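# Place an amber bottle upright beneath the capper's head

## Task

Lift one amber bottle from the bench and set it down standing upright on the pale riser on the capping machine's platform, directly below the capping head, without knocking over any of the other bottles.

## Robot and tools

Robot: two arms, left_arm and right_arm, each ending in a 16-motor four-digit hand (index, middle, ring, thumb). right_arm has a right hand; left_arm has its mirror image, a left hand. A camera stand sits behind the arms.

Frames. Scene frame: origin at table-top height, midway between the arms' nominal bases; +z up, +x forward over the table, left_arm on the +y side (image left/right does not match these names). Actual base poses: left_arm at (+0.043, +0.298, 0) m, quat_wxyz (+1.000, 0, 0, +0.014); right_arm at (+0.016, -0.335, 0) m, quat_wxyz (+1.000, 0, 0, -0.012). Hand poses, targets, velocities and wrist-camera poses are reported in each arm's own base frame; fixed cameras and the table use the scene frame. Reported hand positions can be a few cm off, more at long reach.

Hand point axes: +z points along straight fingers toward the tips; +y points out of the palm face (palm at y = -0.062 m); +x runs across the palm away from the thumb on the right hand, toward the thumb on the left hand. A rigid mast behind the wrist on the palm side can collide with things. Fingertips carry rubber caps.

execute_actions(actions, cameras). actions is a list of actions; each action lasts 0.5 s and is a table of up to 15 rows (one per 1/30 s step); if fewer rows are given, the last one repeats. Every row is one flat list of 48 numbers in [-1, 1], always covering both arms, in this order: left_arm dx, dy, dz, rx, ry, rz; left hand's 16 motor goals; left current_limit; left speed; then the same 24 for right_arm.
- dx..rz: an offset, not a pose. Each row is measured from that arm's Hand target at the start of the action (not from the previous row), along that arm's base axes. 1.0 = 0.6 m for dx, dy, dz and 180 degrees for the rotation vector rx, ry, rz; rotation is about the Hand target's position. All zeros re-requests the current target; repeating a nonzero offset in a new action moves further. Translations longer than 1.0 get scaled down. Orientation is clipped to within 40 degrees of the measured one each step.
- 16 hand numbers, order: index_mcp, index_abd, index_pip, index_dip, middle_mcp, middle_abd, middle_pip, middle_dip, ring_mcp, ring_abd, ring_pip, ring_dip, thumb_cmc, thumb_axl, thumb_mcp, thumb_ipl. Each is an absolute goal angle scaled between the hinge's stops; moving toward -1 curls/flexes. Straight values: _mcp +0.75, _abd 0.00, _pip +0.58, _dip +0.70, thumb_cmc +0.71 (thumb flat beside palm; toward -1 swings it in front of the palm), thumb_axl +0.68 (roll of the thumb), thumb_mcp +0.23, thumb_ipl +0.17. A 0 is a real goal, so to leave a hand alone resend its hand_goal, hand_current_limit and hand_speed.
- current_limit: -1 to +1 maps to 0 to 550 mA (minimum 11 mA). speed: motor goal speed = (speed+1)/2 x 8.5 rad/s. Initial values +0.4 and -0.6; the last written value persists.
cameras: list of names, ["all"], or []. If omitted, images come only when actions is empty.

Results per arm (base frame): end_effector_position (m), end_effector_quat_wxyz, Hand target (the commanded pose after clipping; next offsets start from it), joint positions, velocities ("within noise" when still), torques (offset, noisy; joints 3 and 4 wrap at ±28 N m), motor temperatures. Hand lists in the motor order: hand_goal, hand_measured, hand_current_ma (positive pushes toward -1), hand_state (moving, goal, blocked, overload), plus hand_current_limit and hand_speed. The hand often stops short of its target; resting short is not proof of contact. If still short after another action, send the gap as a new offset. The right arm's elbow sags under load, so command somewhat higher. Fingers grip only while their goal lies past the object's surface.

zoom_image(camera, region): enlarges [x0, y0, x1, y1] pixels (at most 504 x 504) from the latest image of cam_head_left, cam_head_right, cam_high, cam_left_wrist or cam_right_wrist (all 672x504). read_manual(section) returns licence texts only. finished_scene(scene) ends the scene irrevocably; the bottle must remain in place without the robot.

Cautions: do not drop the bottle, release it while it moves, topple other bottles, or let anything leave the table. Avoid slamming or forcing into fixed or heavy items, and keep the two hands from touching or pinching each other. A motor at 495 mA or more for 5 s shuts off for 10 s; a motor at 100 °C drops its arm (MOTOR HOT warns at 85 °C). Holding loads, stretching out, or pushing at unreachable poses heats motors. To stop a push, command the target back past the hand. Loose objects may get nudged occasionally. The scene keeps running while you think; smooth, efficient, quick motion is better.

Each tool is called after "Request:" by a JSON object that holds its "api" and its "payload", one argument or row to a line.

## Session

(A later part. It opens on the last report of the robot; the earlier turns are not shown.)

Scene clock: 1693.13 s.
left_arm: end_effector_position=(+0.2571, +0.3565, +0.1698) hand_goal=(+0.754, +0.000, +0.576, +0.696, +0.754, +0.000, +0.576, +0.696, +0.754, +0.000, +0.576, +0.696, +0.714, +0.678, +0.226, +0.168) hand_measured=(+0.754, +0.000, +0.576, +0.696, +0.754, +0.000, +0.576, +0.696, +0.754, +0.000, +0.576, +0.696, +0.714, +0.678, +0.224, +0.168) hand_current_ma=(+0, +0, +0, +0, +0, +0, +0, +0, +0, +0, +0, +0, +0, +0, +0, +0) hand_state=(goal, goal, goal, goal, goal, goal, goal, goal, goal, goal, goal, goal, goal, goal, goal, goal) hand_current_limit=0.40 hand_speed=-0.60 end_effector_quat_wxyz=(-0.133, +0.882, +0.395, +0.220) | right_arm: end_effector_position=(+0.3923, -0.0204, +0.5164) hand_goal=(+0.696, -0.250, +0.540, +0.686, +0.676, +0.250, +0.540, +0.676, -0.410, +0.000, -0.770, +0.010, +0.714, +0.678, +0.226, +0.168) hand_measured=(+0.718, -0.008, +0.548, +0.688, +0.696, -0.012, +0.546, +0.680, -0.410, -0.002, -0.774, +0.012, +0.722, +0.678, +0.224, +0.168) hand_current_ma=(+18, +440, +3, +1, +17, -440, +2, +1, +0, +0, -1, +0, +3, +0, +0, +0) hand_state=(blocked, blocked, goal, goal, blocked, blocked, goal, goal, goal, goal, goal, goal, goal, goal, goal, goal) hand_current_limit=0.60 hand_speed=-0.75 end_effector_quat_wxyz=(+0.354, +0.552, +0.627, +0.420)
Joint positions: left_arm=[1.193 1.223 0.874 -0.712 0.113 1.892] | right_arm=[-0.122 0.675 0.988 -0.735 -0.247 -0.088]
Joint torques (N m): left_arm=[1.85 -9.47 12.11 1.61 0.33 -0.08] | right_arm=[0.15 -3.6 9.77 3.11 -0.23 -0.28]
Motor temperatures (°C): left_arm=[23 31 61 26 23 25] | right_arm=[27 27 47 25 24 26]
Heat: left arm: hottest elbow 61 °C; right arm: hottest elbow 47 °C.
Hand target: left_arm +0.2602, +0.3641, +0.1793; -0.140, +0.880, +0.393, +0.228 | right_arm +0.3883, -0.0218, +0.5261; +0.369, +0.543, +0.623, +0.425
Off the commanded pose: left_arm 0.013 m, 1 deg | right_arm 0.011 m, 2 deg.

Request:
{"api": "execute_actions", "payload": {
  "actions": [],
  "cameras": ["cam_head_left", "cam_head_right", "cam_right_wrist", "cam_high"]
}}

Request:
{"api": "zoom_image", "payload": {
  "camera": "cam_head_left",
  "region": [420, 155, 460, 195]
}}

Request:
{"api": "zoom_image", "payload": {
  "camera": "cam_right_wrist",
  "region": [230, 80, 400, 250]
}}

Request:
{"api": "zoom_image", "payload": {
  "camera": "cam_high",
  "region": [245, 370, 297, 415]
}}

Scene clock: 1708.43 s.
left_arm: end_effector_position=(+0.2571, +0.3565, +0.1698) hand_goal=(+0.754, +0.000, +0.576, +0.696, +0.754, +0.000, +0.576, +0.696, +0.754, +0.000, +0.576, +0.696, +0.714, +0.678, +0.226, +0.168) hand_measured=(+0.754, +0.000, +0.576, +0.696, +0.754, +0.000, +0.576, +0.696, +0.754, +0.000, +0.576, +0.696, +0.714, +0.678, +0.224, +0.168) hand_current_ma=(+0, +0, +0, +0, +0, +0, +0, +0, +0, +0, +0, +0, +0, +0, +0, +0) hand_state=(goal, goal, goal, goal, goal, goal, goal, goal, goal, goal, goal, goal, goal, goal, goal, goal) hand_current_limit=0.40 hand_speed=-0.60 end_effector_quat_wxyz=(-0.133, +0.882, +0.395, +0.220) | right_arm: end_effector_position=(+0.3923, -0.0204, +0.5164) hand_goal=(+0.696, -0.250, +0.540, +0.686, +0.676, +0.250, +0.540, +0.676, -0.410, +0.000, -0.770, +0.010, +0.714, +0.678, +0.226, +0.168) hand_measured=(+0.718, -0.008, +0.548, +0.688, +0.696, -0.012, +0.546, +0.680, -0.410, -0.002, -0.774, +0.012, +0.722, +0.678, +0.224, +0.168) hand_current_ma=(+18, +440, +3, +1, +17, -440, +2, +1, +0, +0, -1, +0, +3, +0, +0, +0) hand_state=(blocked, blocked, goal, goal, blocked, blocked, goal, goal, goal, goal, goal, goal, goal, goal, goal, goal) hand_current_limit=0.60 hand_speed=-0.75 end_effector_quat_wxyz=(+0.354, +0.552, +0.627, +0.420)
Joint positions: left_arm=[1.193 1.223 0.874 -0.712 0.113 1.892] | right_arm=[-0.122 0.675 0.988 -0.735 -0.247 -0.088]
Joint velocities: within noise
Joint torques (N m): left_arm=[1.79 -9.47 12.11 1.63 0.33 -0.07] | right_arm=[0.32 -3.66 9.76 2.99 -0.21 -0.28]
Motor temperatures (°C): left_arm=[23 31 61 26 23 25] | right_arm=[27 27 46 25 24 26]
Heat: left arm: hottest elbow 61 °C; right arm: hottest elbow 46 °C.
Hand target: left_arm +0.2602, +0.3641, +0.1793; -0.140, +0.880, +0.393, +0.228 | right_arm +0.3883, -0.0218, +0.5261; +0.369, +0.543, +0.623, +0.425
Off the commanded pose: left_arm 0.013 m, 1 deg | right_arm 0.011 m, 2 deg.
camera_calibration:
cam_right_wrist: T_world_to_cam=[[0.401677, -0.714681, 0.572614, -0.43184], [-0.778037, -0.59612, -0.198242, 0.35303], [0.483027, -0.365885, -0.795496, 0.337711], [0, 0, 0, 1]] pos_world=[0.285007, 0.025384, 0.585911]
Images, in order (width x height): cam_head_left 672x504, cam_head_right 672x504, cam_high 672x504, cam_right_wrist 672x504.

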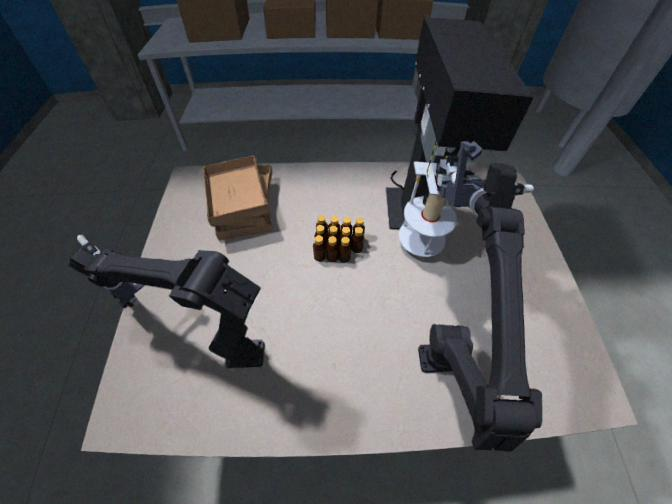

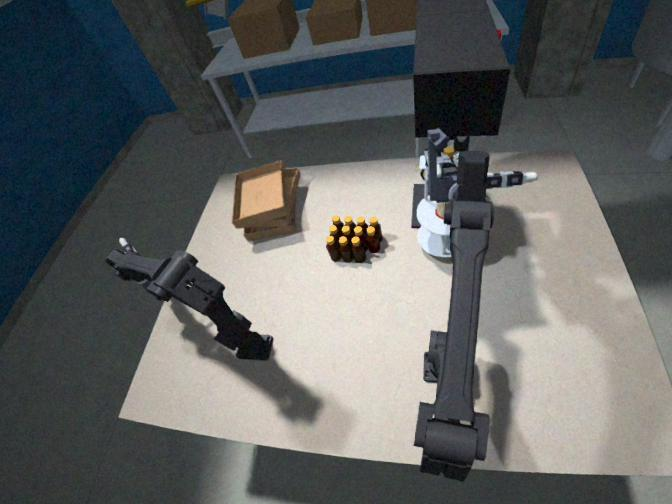

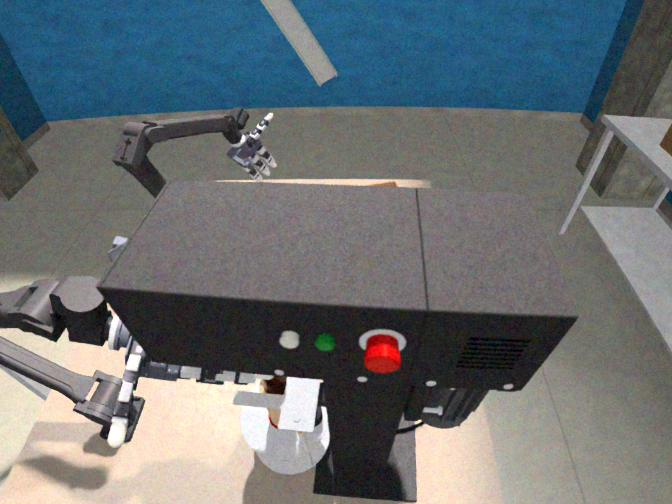

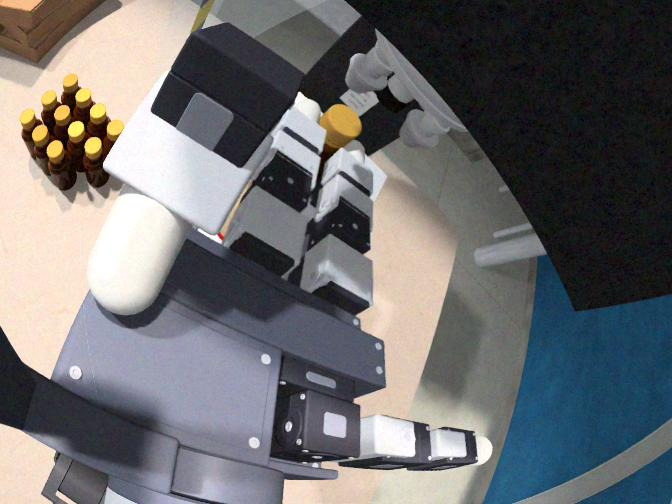

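Scaled by 12.600 from the camera's 672x504 image, which has a finer 960x720 frame.

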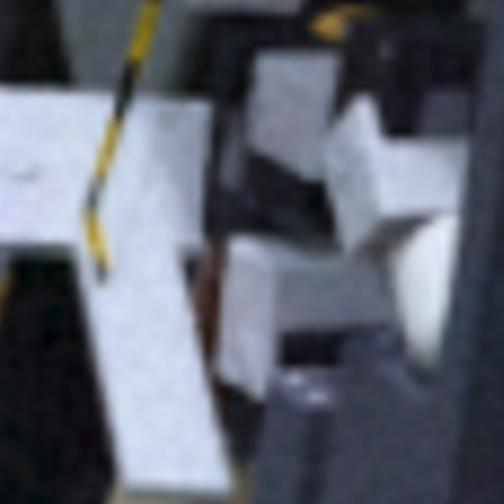

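Scaled by 2.965 from the camera's 672x504 image, which has a finer 960x720 frame.

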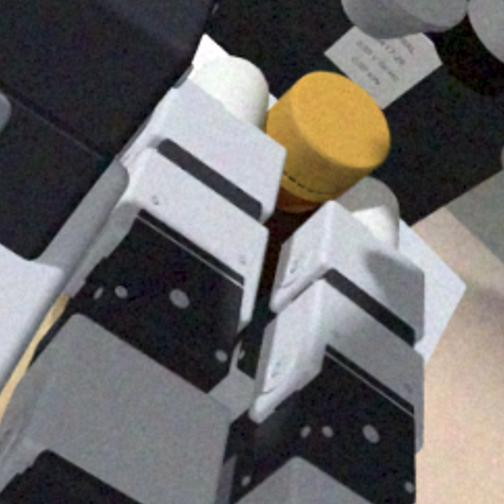

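Scaled by 9.692 from the camera's 672x504 image, which has a finer 960x720 frame.

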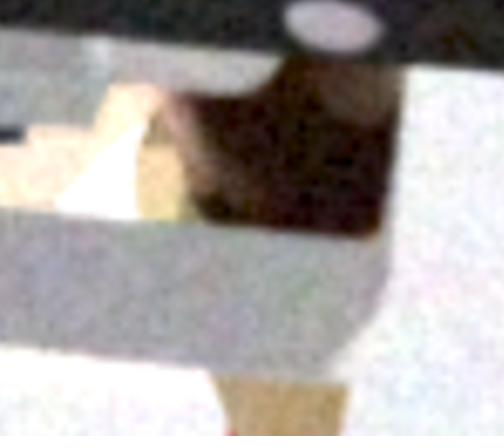

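Request:
{"api": "execute_actions", "payload": {
  "actions": [
    [[0,0,0,0,0,0,0.754,0,0.576,0.696,0.754,0,0.576,0.696,0.754,0,0.576,0.696,0.714,0.678,0.226,0.168,0.4,-0.6,0,0,0,0,0,0,0.695,-0.08,0.54,0.685,0.675,0.055,0.54,0.675,-0.41,0,-0.77,0.01,0.714,0.678,0.226,0.168,0.6,-0.93]]
  ]
}}

Scene clock: 1724.27 s.
left_arm: end_effector_position=(+0.2571, +0.3565, +0.1698) hand_goal=(+0.754, +0.000, +0.576, +0.696, +0.754, +0.000, +0.576, +0.696, +0.754, +0.000, +0.576, +0.696, +0.714, +0.678, +0.226, +0.168) hand_measured=(+0.754, +0.000, +0.576, +0.696, +0.754, +0.000, +0.576, +0.696, +0.754, +0.000, +0.576, +0.696, +0.714, +0.678, +0.224, +0.168) hand_current_ma=(+0, +0, +0, +0, +0, +0, +0, +0, +0, +0, +0, +0, +0, +0, +0, +0) hand_state=(goal, goal, goal, goal, goal, goal, goal, goal, goal, goal, goal, goal, goal, goal, goal, goal) hand_current_limit=0.40 hand_speed=-0.60 end_effector_quat_wxyz=(-0.133, +0.882, +0.395, +0.220) | right_arm: end_effector_position=(+0.3923, -0.0204, +0.5164) hand_goal=(+0.696, -0.080, +0.540, +0.686, +0.676, +0.056, +0.540, +0.676, -0.410, +0.000, -0.770, +0.010, +0.714, +0.678, +0.226, +0.168) hand_measured=(+0.718, -0.006, +0.548, +0.688, +0.696, -0.014, +0.546, +0.680, -0.410, -0.002, -0.774, +0.012, +0.722, +0.678, +0.224, +0.168) hand_current_ma=(+18, +106, +3, +1, +17, -99, +2, +1, +0, +0, -1, +0, +3, +0, +0, +0) hand_state=(blocked, blocked, goal, goal, blocked, blocked, goal, goal, goal, goal, goal, goal, goal, goal, goal, goal) hand_current_limit=0.60 hand_speed=-0.93 end_effector_quat_wxyz=(+0.354, +0.552, +0.627, +0.420)
Joint positions: left_arm=[1.193 1.223 0.874 -0.712 0.113 1.892] | right_arm=[-0.122 0.675 0.988 -0.735 -0.247 -0.088]
Joint torques (N m): left_arm=[1.85 -9.47 12.12 1.62 0.33 -0.07] | right_arm=[-0.03 -3.9 9.69 3.06 -0.22 -0.27]
Motor temperatures (°C): left_arm=[23 31 61 26 23 25] | right_arm=[27 27 45 25 24 26]
Heat: left arm: hottest elbow 61 °C; right arm: hottest elbow 45 °C.
Hand target: left_arm +0.2602, +0.3641, +0.1793; -0.140, +0.880, +0.393, +0.228 | right_arm +0.3883, -0.0218, +0.5261; +0.369, +0.543, +0.623, +0.425
Off the commanded pose: left_arm 0.013 m, 1 deg | right_arm 0.011 m, 2 deg.

Request:
{"api": "execute_actions", "payload": {
  "actions": [
    [[0,0,0,0,0,0,0.754,0,0.576,0.696,0.754,0,0.576,0.696,0.754,0,0.576,0.696,0.714,0.678,0.226,0.168,0.4,-0.6,0,0,0,0,0,0,0.695,-0.01,0.54,0.685,0.675,-0.01,0.54,0.675,-0.41,0,-0.77,0.01,0.714,0.678,0.226,0.168,0.6,-0.95]]
  ],
  "cameras": ["cam_high", "cam_right_wrist"]
}}

Request:
{"api": "zoom_image", "payload": {
  "camera": "cam_right_wrist",
  "region": [230, 80, 400, 250]
}}

Request:
{"api": "zoom_image", "payload": {
  "camera": "cam_high",
  "region": [245, 370, 297, 415]
}}

Scene clock: 1731.43 s.
left_arm: end_effector_position=(+0.2571, +0.3565, +0.1698) hand_goal=(+0.754, +0.000, +0.576, +0.696, +0.754, +0.000, +0.576, +0.696, +0.754, +0.000, +0.576, +0.696, +0.714, +0.678, +0.226, +0.168) hand_measured=(+0.754, +0.000, +0.576, +0.696, +0.754, +0.000, +0.576, +0.696, +0.754, +0.000, +0.576, +0.696, +0.714, +0.678, +0.224, +0.168) hand_current_ma=(+0, +0, +0, +0, +0, +0, +0, +0, +0, +0, +0, +0, +0, +0, +0, +0) hand_state=(goal, goal, goal, goal, goal, goal, goal, goal, goal, goal, goal, goal, goal, goal, goal, goal) hand_current_limit=0.40 hand_speed=-0.60 end_effector_quat_wxyz=(-0.133, +0.882, +0.395, +0.220) | right_arm: end_effector_position=(+0.3923, -0.0204, +0.5164) hand_goal=(+0.696, -0.010, +0.540, +0.686, +0.676, -0.010, +0.540, +0.676, -0.410, +0.000, -0.770, +0.010, +0.714, +0.678, +0.226, +0.168) hand_measured=(+0.718, +0.004, +0.548, +0.688, +0.696, -0.022, +0.546, +0.680, -0.410, -0.002, -0.774, +0.012, +0.722, +0.678, +0.224, +0.168) hand_current_ma=(+18, +7, +3, +1, +17, -6, +2, +1, +0, +0, -1, +0, +3, +0, +0, +0) hand_state=(blocked, goal, goal, goal, blocked, goal, goal, goal, goal, goal, goal, goal, goal, goal, goal, goal) hand_current_limit=0.60 hand_speed=-0.95 end_effector_quat_wxyz=(+0.354, +0.552, +0.627, +0.420)
Joint positions: left_arm=[1.193 1.223 0.874 -0.712 0.113 1.892] | right_arm=[-0.122 0.675 0.988 -0.735 -0.247 -0.088]
Joint torques (N m): left_arm=[1.85 -9.41 12.1 1.62 0.33 -0.08] | right_arm=[0.15 -3.9 9.74 2.96 -0.24 -0.27]
Motor temperatures (°C): left_arm=[23 31 61 26 23 25] | right_arm=[27 27 45 25 24 26]
Heat: left arm: hottest elbow 61 °C; right arm: hottest elbow 45 °C.
Hand target: left_arm +0.2602, +0.3641, +0.1793; -0.140, +0.880, +0.393, +0.228 | right_arm +0.3883, -0.0218, +0.5261; +0.369, +0.543, +0.623, +0.425
Off the commanded pose: left_arm 0.013 m, 1 deg | right_arm 0.011 m, 2 deg.
camera_calibration:
cam_right_wrist: T_world_to_cam=[[0.401677, -0.714681, 0.572614, -0.43184], [-0.778037, -0.59612, -0.198242, 0.35303], [0.483027, -0.365885, -0.795496, 0.337711], [0, 0, 0, 1]] pos_world=[0.285007, 0.025384, 0.585911]
Images, in order (width x height): cam_high 672x504, cam_right_wrist 672x504.

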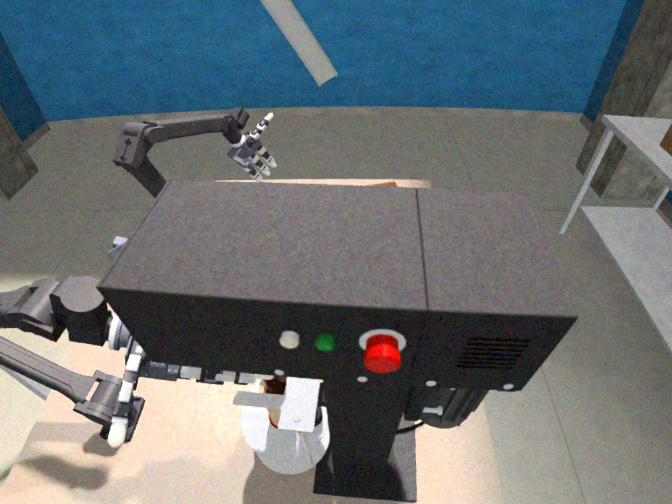

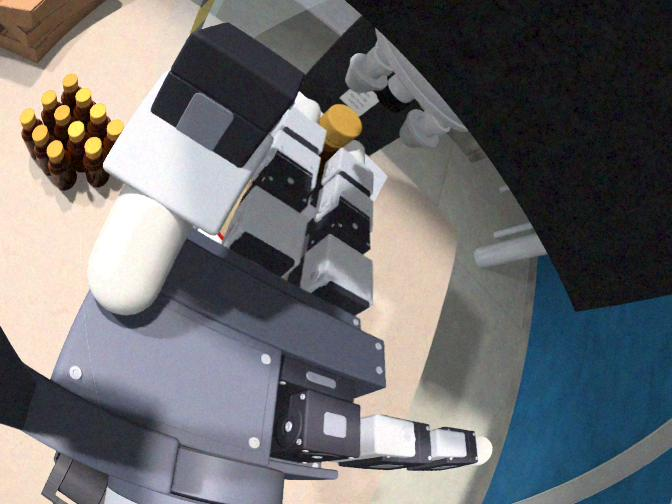

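Scaled by 2.965 from the camera's 672x504 image, which has a finer 960x720 frame.

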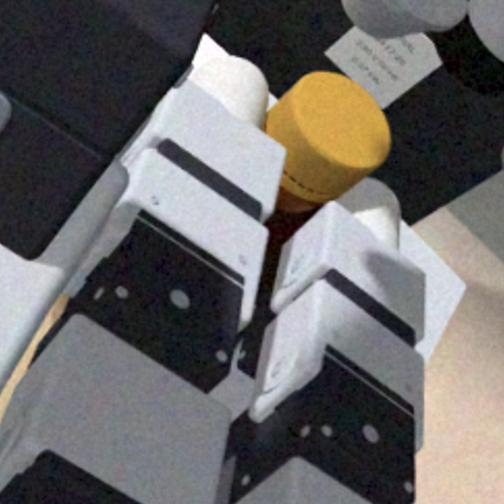

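Scaled by 9.692 from the camera's 672x504 image, which has a finer 960x720 frame.

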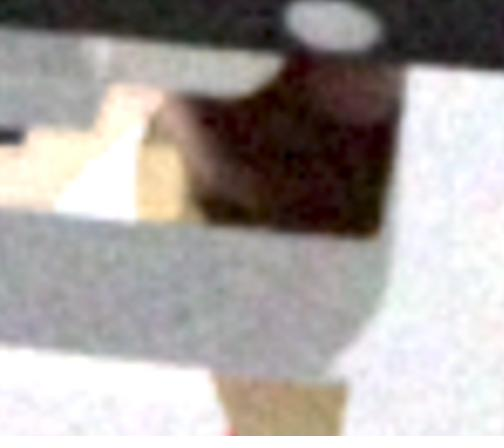

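Request:
{"api": "execute_actions", "payload": {
  "actions": [
    [[0,0,0,0,0,0,0.754,0,0.576,0.696,0.754,0,0.576,0.696,0.754,0,0.576,0.696,0.714,0.678,0.226,0.168,0.4,-0.6,0,0,0,0,0,0,0.695,0.05,0.54,0.685,0.675,-0.07,0.54,0.675,-0.41,0,-0.77,0.01,0.714,0.678,0.226,0.168,0.6,-0.95]]
  ],
  "cameras": ["cam_high", "cam_right_wrist"]
}}

Request:
{"api": "zoom_image", "payload": {
  "camera": "cam_right_wrist",
  "region": [230, 80, 400, 250]
}}

Request:
{"api": "zoom_image", "payload": {
  "camera": "cam_high",
  "region": [245, 370, 297, 415]
}}

Scene clock: 1738.33 s.
left_arm: end_effector_position=(+0.2571, +0.3565, +0.1698) hand_goal=(+0.754, +0.000, +0.576, +0.696, +0.754, +0.000, +0.576, +0.696, +0.754, +0.000, +0.576, +0.696, +0.714, +0.678, +0.226, +0.168) hand_measured=(+0.754, +0.000, +0.576, +0.696, +0.754, +0.000, +0.576, +0.696, +0.754, +0.000, +0.576, +0.696, +0.714, +0.678, +0.224, +0.168) hand_current_ma=(+0, +0, +0, +0, +0, +0, +0, +0, +0, +0, +0, +0, +0, +0, +0, +0) hand_state=(goal, goal, goal, goal, goal, goal, goal, goal, goal, goal, goal, goal, goal, goal, goal, goal) hand_current_limit=0.40 hand_speed=-0.60 end_effector_quat_wxyz=(-0.133, +0.882, +0.395, +0.220) | right_arm: end_effector_position=(+0.3925, -0.0203, +0.5153) hand_goal=(+0.696, +0.050, +0.540, +0.686, +0.676, -0.070, +0.540, +0.676, -0.410, +0.000, -0.770, +0.010, +0.714, +0.678, +0.226, +0.168) hand_measured=(+0.718, +0.048, +0.548, +0.688, +0.696, -0.066, +0.546, +0.680, -0.410, -0.002, -0.774, +0.012, +0.722, +0.678, +0.224, +0.168) hand_current_ma=(+18, +0, +3, +1, +17, +1, +2, +1, +0, +0, -1, +0, +3, +0, +0, +0) hand_state=(blocked, goal, goal, goal, blocked, goal, goal, goal, goal, goal, goal, goal, goal, goal, goal, goal) hand_current_limit=0.60 hand_speed=-0.95 end_effector_quat_wxyz=(+0.354, +0.552, +0.628, +0.419)
Joint positions: left_arm=[1.193 1.223 0.874 -0.712 0.113 1.892] | right_arm=[-0.122 0.675 0.987 -0.735 -0.247 -0.089]
Joint torques (N m): left_arm=[1.79 -9.52 12.11 1.63 0.33 -0.07] | right_arm=[0.38 -3.78 9.88 3.03 -0.22 -0.26]
Motor temperatures (°C): left_arm=[23 31 61 26 23 25] | right_arm=[27 27 45 25 24 26]
Heat: left arm: hottest elbow 61 °C; right arm: hottest elbow 45 °C.
Hand target: left_arm +0.2602, +0.3641, +0.1793; -0.140, +0.880, +0.393, +0.228 | right_arm +0.3883, -0.0218, +0.5261; +0.369, +0.543, +0.623, +0.425
Off the commanded pose: left_arm 0.013 m, 1 deg | right_arm 0.012 m, 2 deg.
camera_calibration:
cam_right_wrist: T_world_to_cam=[[0.403003, -0.714022, 0.572504, -0.431607], [-0.778083, -0.596659, -0.196431, 0.352012], [0.481846, -0.366293, -0.796024, 0.337513], [0, 0, 0, 1]] pos_world=[0.285205, 0.0254831, 0.584911]
Images, in order (width x height): cam_high 672x504, cam_right_wrist 672x504.

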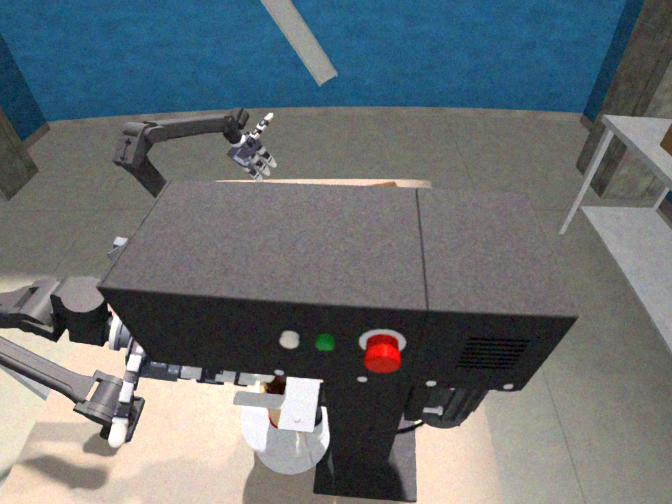

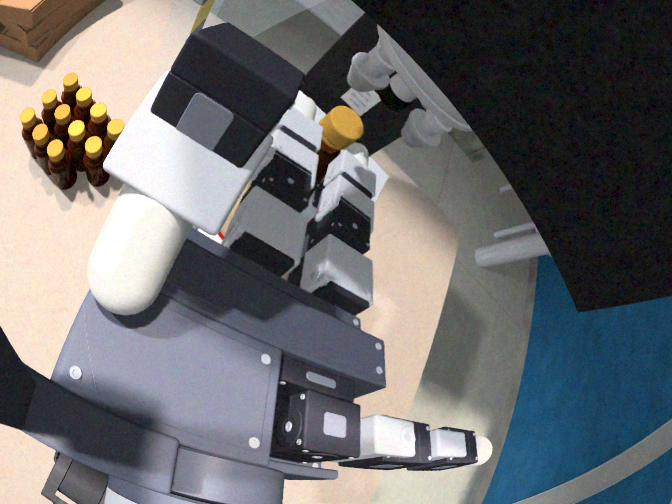

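Scaled by 2.965 from the camera's 672x504 image, which has a finer 960x720 frame.

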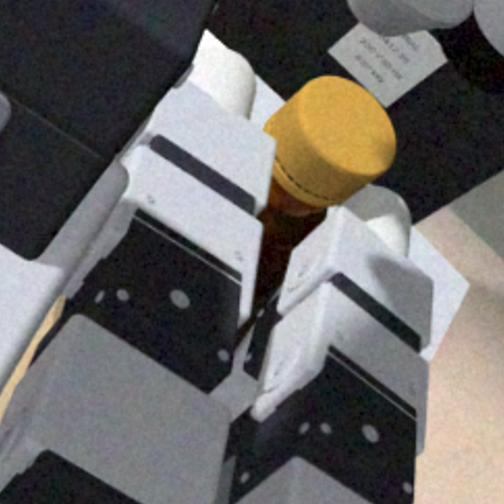

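Scaled by 9.692 from the camera's 672x504 image, which has a finer 960x720 frame.

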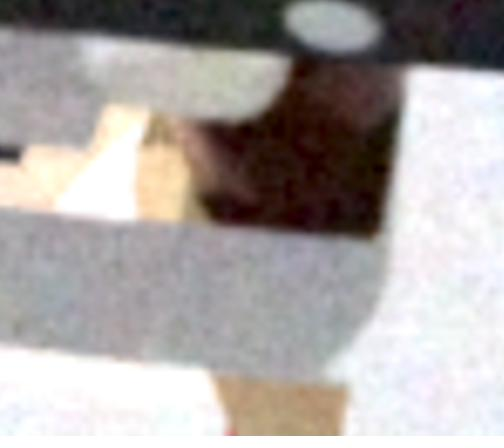

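Request:
{"api": "execute_actions", "payload": {
  "actions": [
    [[0,0,0,0,0,0,0.754,0,0.576,0.696,0.754,0,0.576,0.696,0.754,0,0.576,0.696,0.714,0.678,0.226,0.168,0.4,-0.6,0,0,0,0,0,0,0.695,0.14,0.54,0.685,0.675,-0.17,0.54,0.675,-0.41,0,-0.77,0.01,0.714,0.678,0.226,0.168,0.6,-0.92]]
  ],
  "cameras": ["cam_high", "cam_right_wrist"]
}}

Request:
{"api": "zoom_image", "payload": {
  "camera": "cam_right_wrist",
  "region": [230, 80, 400, 250]
}}

Request:
{"api": "zoom_image", "payload": {
  "camera": "cam_high",
  "region": [245, 370, 297, 415]
}}

Scene clock: 1745.03 s.
left_arm: end_effector_position=(+0.2571, +0.3565, +0.1698) hand_goal=(+0.754, +0.000, +0.576, +0.696, +0.754, +0.000, +0.576, +0.696, +0.754, +0.000, +0.576, +0.696, +0.714, +0.678, +0.226, +0.168) hand_measured=(+0.754, +0.000, +0.576, +0.696, +0.754, +0.000, +0.576, +0.696, +0.754, +0.000, +0.576, +0.696, +0.714, +0.678, +0.224, +0.168) hand_current_ma=(+0, +0, +0, +0, +0, +0, +0, +0, +0, +0, +0, +0, +0, +0, +0, +0) hand_state=(goal, goal, goal, goal, goal, goal, goal, goal, goal, goal, goal, goal, goal, goal, goal, goal) hand_current_limit=0.40 hand_speed=-0.60 end_effector_quat_wxyz=(-0.133, +0.882, +0.395, +0.220) | right_arm: end_effector_position=(+0.3925, -0.0203, +0.5153) hand_goal=(+0.696, +0.140, +0.540, +0.686, +0.676, -0.170, +0.540, +0.676, -0.410, +0.000, -0.770, +0.010, +0.714, +0.678, +0.226, +0.168) hand_measured=(+0.718, +0.136, +0.548, +0.688, +0.696, -0.166, +0.546, +0.680, -0.410, -0.002, -0.774, +0.012, +0.722, +0.678, +0.224, +0.168) hand_current_ma=(+18, -1, +3, +1, +17, +1, +2, +1, +0, +0, -1, +0, +3, +0, +0, +0) hand_state=(blocked, goal, goal, goal, blocked, goal, goal, goal, goal, goal, goal, goal, goal, goal, goal, goal) hand_current_limit=0.60 hand_speed=-0.92 end_effector_quat_wxyz=(+0.354, +0.552, +0.628, +0.419)
Joint positions: left_arm=[1.193 1.223 0.874 -0.712 0.113 1.892] | right_arm=[-0.122 0.675 0.987 -0.735 -0.247 -0.089]
Joint torques (N m): left_arm=[1.85 -9.47 12.11 1.63 0.33 -0.08] | right_arm=[0.44 -4.01 9.92 2.99 -0.23 -0.28]
Motor temperatures (°C): left_arm=[23 31 61 26 23 25] | right_arm=[27 27 46 25 24 26]
Heat: left arm: hottest elbow 61 °C; right arm: hottest elbow 46 °C.
Hand target: left_arm +0.2602, +0.3641, +0.1793; -0.140, +0.880, +0.393, +0.228 | right_arm +0.3883, -0.0218, +0.5261; +0.369, +0.543, +0.623, +0.425
Off the commanded pose: left_arm 0.013 m, 1 deg | right_arm 0.012 m, 2 deg.
camera_calibration:
cam_right_wrist: T_world_to_cam=[[0.403003, -0.714022, 0.572504, -0.431607], [-0.778083, -0.596659, -0.196431, 0.352012], [0.481846, -0.366293, -0.796024, 0.337513], [0, 0, 0, 1]] pos_world=[0.285205, 0.0254831, 0.584911]
Images, in order (width x height): cam_high 672x504, cam_right_wrist 672x504.

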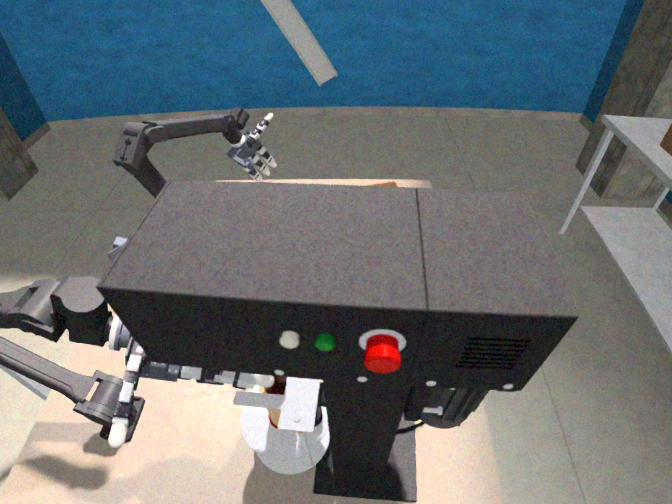

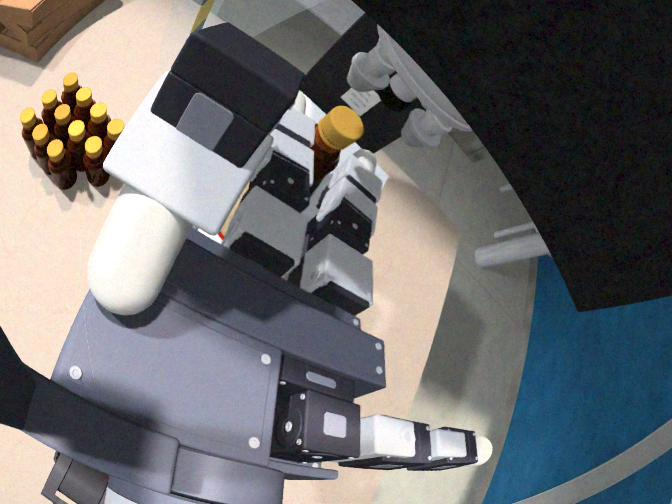

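Scaled by 2.965 from the camera's 672x504 image, which has a finer 960x720 frame.

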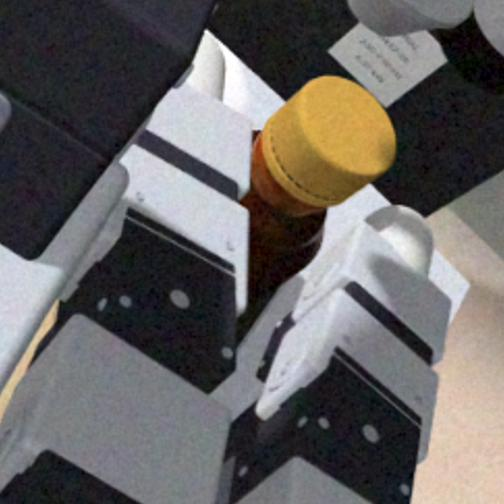

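Scaled by 9.692 from the camera's 672x504 image, which has a finer 960x720 frame.

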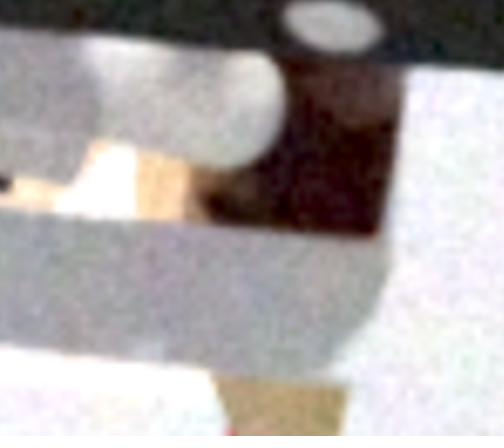

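Request:
{"api": "execute_actions", "payload": {
  "actions": [
    [[0,0,0,0,0,0,0.754,0,0.576,0.696,0.754,0,0.576,0.696,0.754,0,0.576,0.696,0.714,0.678,0.226,0.168,0.4,-0.6,-0.006,-0.001,0.002,0,0,0,0.695,0.14,0.54,0.685,0.675,-0.17,0.54,0.675,-0.41,0,-0.77,0.01,0.714,0.678,0.226,0.168,0.6,-0.92],[0,0,0,0,0,0,0.754,0,0.576,0.696,0.754,0,0.576,0.696,0.754,0,0.576,0.696,0.714,0.678,0.226,0.168,0.4,-0.6,-0.012,-0.002,0.004,0,0,0,0.695,0.14,0.54,0.685,0.675,-0.17,0.54,0.675,-0.41,0,-0.77,0.01,0.714,0.678,0.226,0.168,0.6,-0.92],[0,0,0,0,0,0,0.754,0,0.576,0.696,0.754,0,0.576,0.696,0.754,0,0.576,0.696,0.714,0.678,0.226,0.168,0.4,-0.6,-0.018,-0.003,0.006,0,0,0,0.695,0.14,0.54,0.685,0.675,-0.17,0.54,0.675,-0.41,0,-0.77,0.01,0.714,0.678,0.226,0.168,0.6,-0.92],[0,0,0,0,0,0,0.754,0,0.576,0.696,0.754,0,0.576,0.696,0.754,0,0.576,0.696,0.714,0.678,0.226,0.168,0.4,-0.6,-0.024,-0.004,0.008,0,0,0,0.695,0.14,0.54,0.685,0.675,-0.17,0.54,0.675,-0.41,0,-0.77,0.01,0.714,0.678,0.226,0.168,0.6,-0.92]]
  ],
  "cameras": ["cam_high", "cam_right_wrist"]
}}

Request:
{"api": "zoom_image", "payload": {
  "camera": "cam_right_wrist",
  "region": [230, 80, 400, 250]
}}

Request:
{"api": "zoom_image", "payload": {
  "camera": "cam_high",
  "region": [245, 370, 297, 415]
}}

Scene clock: 1767.57 s.
left_arm: end_effector_position=(+0.2571, +0.3565, +0.1698) hand_goal=(+0.754, +0.000, +0.576, +0.696, +0.754, +0.000, +0.576, +0.696, +0.754, +0.000, +0.576, +0.696, +0.714, +0.678, +0.226, +0.168) hand_measured=(+0.754, +0.000, +0.576, +0.696, +0.754, +0.000, +0.576, +0.696, +0.754, +0.000, +0.576, +0.696, +0.714, +0.678, +0.224, +0.168) hand_current_ma=(+0, +0, +0, +0, +0, +0, +0, +0, +0, +0, +0, +0, +0, +0, +0, +0) hand_state=(goal, goal, goal, goal, goal, goal, goal, goal, goal, goal, goal, goal, goal, goal, goal, goal) hand_current_limit=0.40 hand_speed=-0.60 end_effector_quat_wxyz=(-0.133, +0.882, +0.395, +0.220) | right_arm: end_effector_position=(+0.3778, -0.0217, +0.5268) hand_goal=(+0.696, +0.140, +0.540, +0.686, +0.676, -0.170, +0.540, +0.676, -0.410, +0.000, -0.770, +0.010, +0.714, +0.678, +0.226, +0.168) hand_measured=(+0.718, +0.138, +0.548, +0.688, +0.696, -0.166, +0.546, +0.680, -0.410, -0.002, -0.774, +0.012, +0.722, +0.678, +0.224, +0.168) hand_current_ma=(+18, +0, +3, +1, +17, +1, +2, +1, +0, +0, -1, +0, +3, +0, +0, +0) hand_state=(blocked, goal, goal, goal, blocked, goal, goal, goal, goal, goal, goal, goal, goal, goal, goal, goal) hand_current_limit=0.60 hand_speed=-0.92 end_effector_quat_wxyz=(+0.364, +0.544, +0.624, +0.427)
Joint positions: left_arm=[1.193 1.223 0.874 -0.712 0.113 1.892] | right_arm=[-0.141 0.638 0.987 -0.743 -0.269 -0.098]
Joint torques (N m): left_arm=[1.85 -9.52 12.11 1.62 0.33 -0.08] | right_arm=[0.26 -2.78 10.22 1.85 -0.24 -0.27]
Motor temperatures (°C): left_arm=[23 31 61 26 23 25] | right_arm=[27 27 46 25 24 26]
Heat: left arm: hottest elbow 61 °C; right arm: hottest elbow 46 °C.
Hand target: left_arm +0.2602, +0.3641, +0.1793; -0.140, +0.880, +0.393, +0.228 | right_arm +0.3739, -0.0240, +0.5309; +0.369, +0.543, +0.623, +0.425
Off the commanded pose: left_arm 0.013 m, 1 deg | right_arm 0.006 m, 1 deg.
camera_calibration:
cam_right_wrist: T_world_to_cam=[[0.387627, -0.710885, 0.586845, -0.434976], [-0.769953, -0.599734, -0.217924, 0.350223], [0.506871, -0.36737, -0.779821, 0.335239], [0, 0, 0, 1]] pos_world=[0.268341, 0.0239792, 0.593012]
Images, in order (width x height): cam_high 672x504, cam_right_wrist 672x504.

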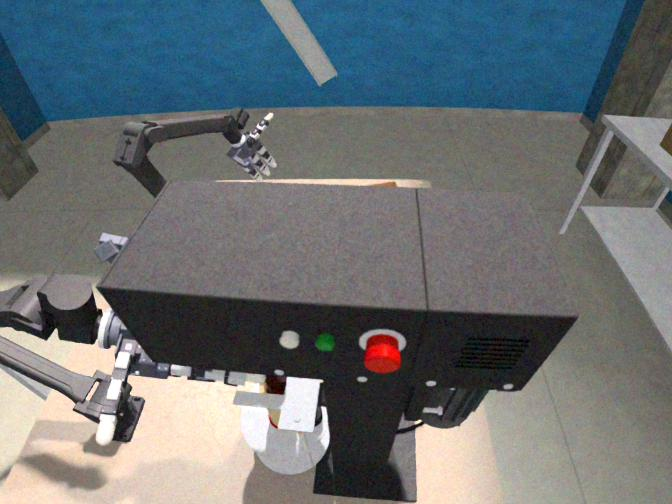

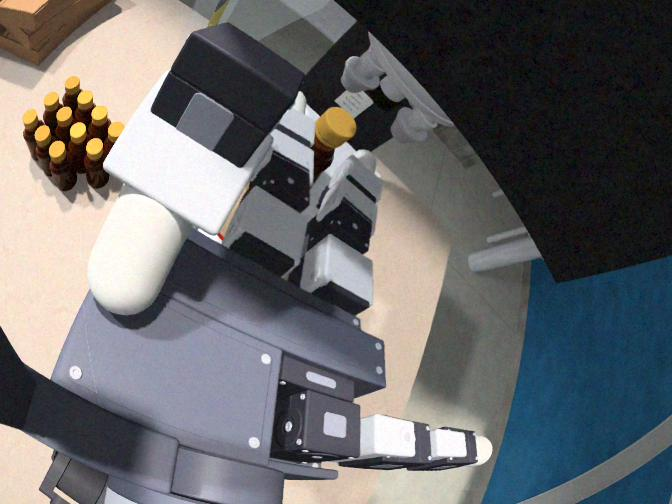

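Scaled by 2.965 from the camera's 672x504 image, which has a finer 960x720 frame.

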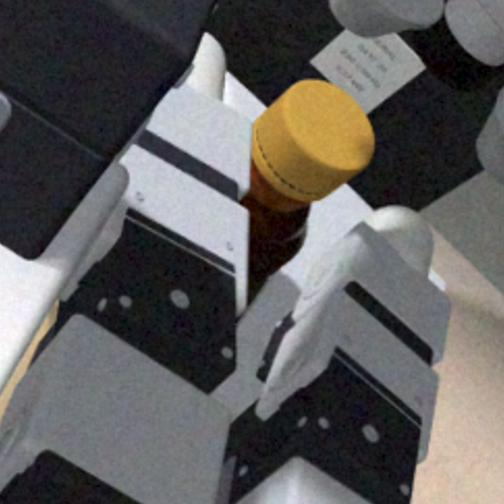

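Scaled by 9.692 from the camera's 672x504 image, which has a finer 960x720 frame.

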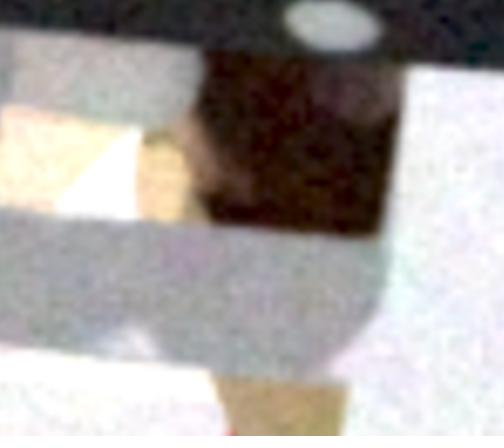

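Request:
{"api": "execute_actions", "payload": {
  "actions": [
    [[0,0,0,0,0,0,0.754,0,0.576,0.696,0.754,0,0.576,0.696,0.754,0,0.576,0.696,0.714,0.678,0.226,0.168,0.4,-0.6,-0.007,0.0015,0,0,0,0,0.695,0.14,0.54,0.685,0.675,-0.22,0.54,0.675,-0.41,0,-0.77,0.01,0.714,0.678,0.226,0.168,0.6,-0.92],[0,0,0,0,0,0,0.754,0,0.576,0.696,0.754,0,0.576,0.696,0.754,0,0.576,0.696,0.714,0.678,0.226,0.168,0.4,-0.6,-0.014,0.002,0,0,0,0,0.695,0.14,0.54,0.685,0.675,-0.22,0.54,0.675,-0.41,0,-0.77,0.01,0.714,0.678,0.226,0.168,0.6,-0.92],[0,0,0,0,0,0,0.754,0,0.576,0.696,0.754,0,0.576,0.696,0.754,0,0.576,0.696,0.714,0.678,0.226,0.168,0.4,-0.6,-0.021,0.002,0,0,0,0,0.695,0.14,0.54,0.685,0.675,-0.22,0.54,0.675,-0.41,0,-0.77,0.01,0.714,0.678,0.226,0.168,0.6,-0.92],[0,0,0,0,0,0,0.754,0,0.576,0.696,0.754,0,0.576,0.696,0.754,0,0.576,0.696,0.714,0.678,0.226,0.168,0.4,-0.6,-0.028,0.002,0,0,0,0,0.695,0.14,0.54,0.685,0.675,-0.22,0.54,0.675,-0.41,0,-0.77,0.01,0.714,0.678,0.226,0.168,0.6,-0.92]]
  ],
  "cameras": ["cam_high", "cam_right_wrist"]
}}

Request:
{"api": "zoom_image", "payload": {
  "camera": "cam_right_wrist",
  "region": [230, 80, 400, 250]
}}

Request:
{"api": "zoom_image", "payload": {
  "camera": "cam_high",
  "region": [245, 370, 297, 415]
}}

Scene clock: 1793.63 s.
left_arm: end_effector_position=(+0.2571, +0.3565, +0.1698) hand_goal=(+0.754, +0.000, +0.576, +0.696, +0.754, +0.000, +0.576, +0.696, +0.754, +0.000, +0.576, +0.696, +0.714, +0.678, +0.226, +0.168) hand_measured=(+0.754, +0.000, +0.576, +0.696, +0.754, +0.000, +0.576, +0.696, +0.754, +0.000, +0.576, +0.696, +0.714, +0.678, +0.224, +0.168) hand_current_ma=(+0, +0, +0, +0, +0, +0, +0, +0, +0, +0, +0, +0, +0, +0, +0, +0) hand_state=(goal, goal, goal, goal, goal, goal, goal, goal, goal, goal, goal, goal, goal, goal, goal, goal) hand_current_limit=0.40 hand_speed=-0.60 end_effector_quat_wxyz=(-0.133, +0.882, +0.395, +0.220) | right_arm: end_effector_position=(+0.3609, -0.0207, +0.5293) hand_goal=(+0.696, +0.140, +0.540, +0.686, +0.676, -0.220, +0.540, +0.676, -0.410, +0.000, -0.770, +0.010, +0.714, +0.678, +0.226, +0.168) hand_measured=(+0.718, +0.138, +0.548, +0.688, +0.696, -0.216, +0.546, +0.680, -0.410, -0.002, -0.774, +0.012, +0.722, +0.678, +0.224, +0.168) hand_current_ma=(+18, +0, +3, +1, +17, +1, +2, +1, +0, +0, -1, +0, +3, +0, +0, +0) hand_state=(blocked, goal, goal, goal, blocked, goal, goal, goal, goal, goal, goal, goal, goal, goal, goal, goal) hand_current_limit=0.60 hand_speed=-0.92 end_effector_quat_wxyz=(+0.365, +0.543, +0.623, +0.428)
Joint positions: left_arm=[1.193 1.223 0.874 -0.712 0.113 1.892] | right_arm=[-0.15 0.595 0.98 -0.777 -0.276 -0.101]
Joint torques (N m): left_arm=[1.85 -9.47 12.12 1.62 0.33 -0.07] | right_arm=[-0.03 -2.78 9.77 1.84 -0.26 -0.28]
Motor temperatures (°C): left_arm=[23 31 61 26 23 25] | right_arm=[27 27 47 25 24 26]
Heat: left arm: hottest elbow 61 °C; right arm: hottest elbow 47 °C.
Hand target: left_arm +0.2602, +0.3641, +0.1793; -0.140, +0.880, +0.393, +0.228 | right_arm +0.3572, -0.0229, +0.5307; +0.369, +0.543, +0.623, +0.425
Off the commanded pose: left_arm 0.013 m, 1 deg | right_arm 0.005 m, 1 deg.
camera_calibration:
cam_right_wrist: T_world_to_cam=[[0.385282, -0.710512, 0.588838, -0.42931], [-0.769161, -0.599814, -0.220486, 0.339406], [0.509852, -0.367962, -0.777596, 0.34386], [0, 0, 0, 1]] pos_world=[0.251146, 0.0250784, 0.595013]
Images, in order (width x height): cam_high 672x504, cam_right_wrist 672x504.

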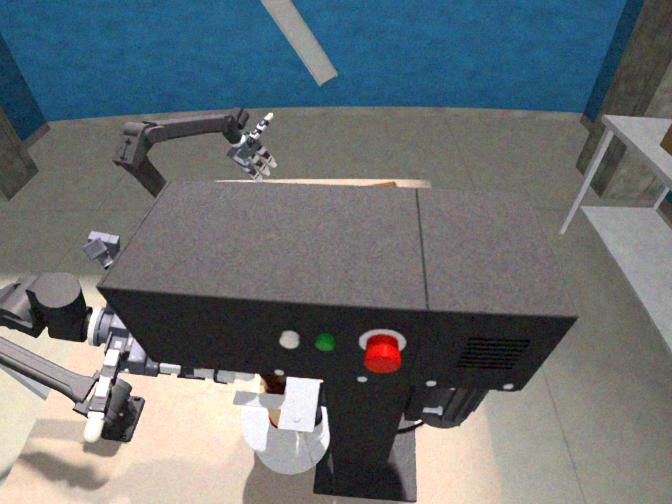

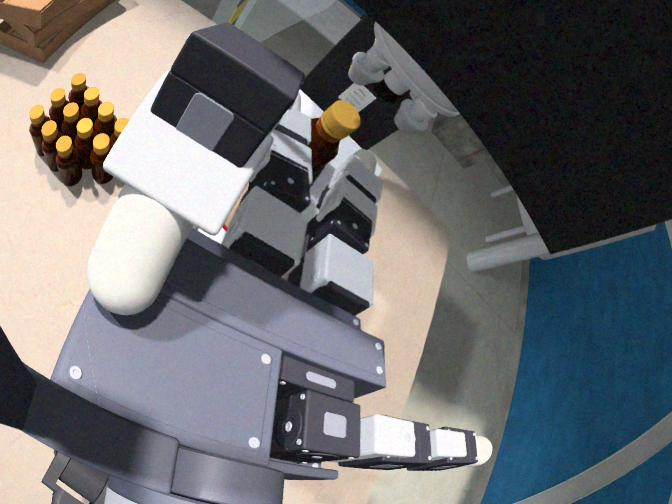

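Scaled by 2.965 from the camera's 672x504 image, which has a finer 960x720 frame.

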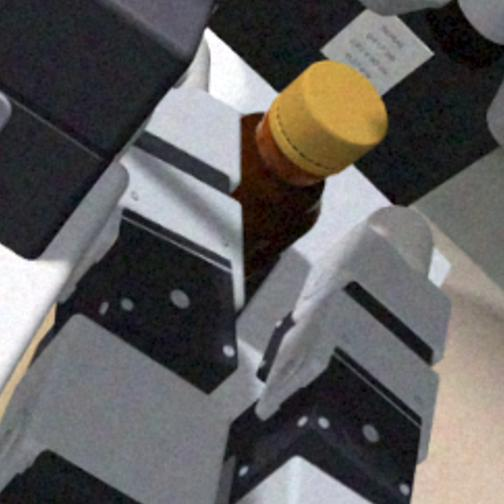

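Scaled by 9.692 from the camera's 672x504 image, which has a finer 960x720 frame.

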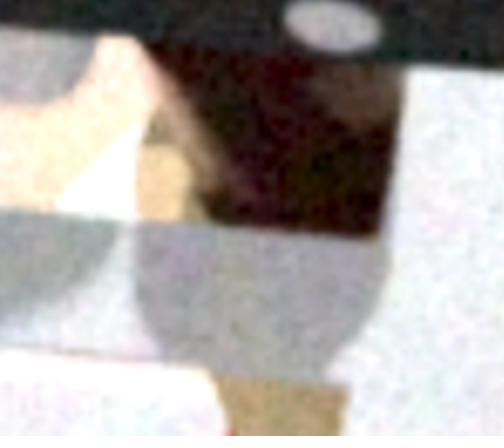

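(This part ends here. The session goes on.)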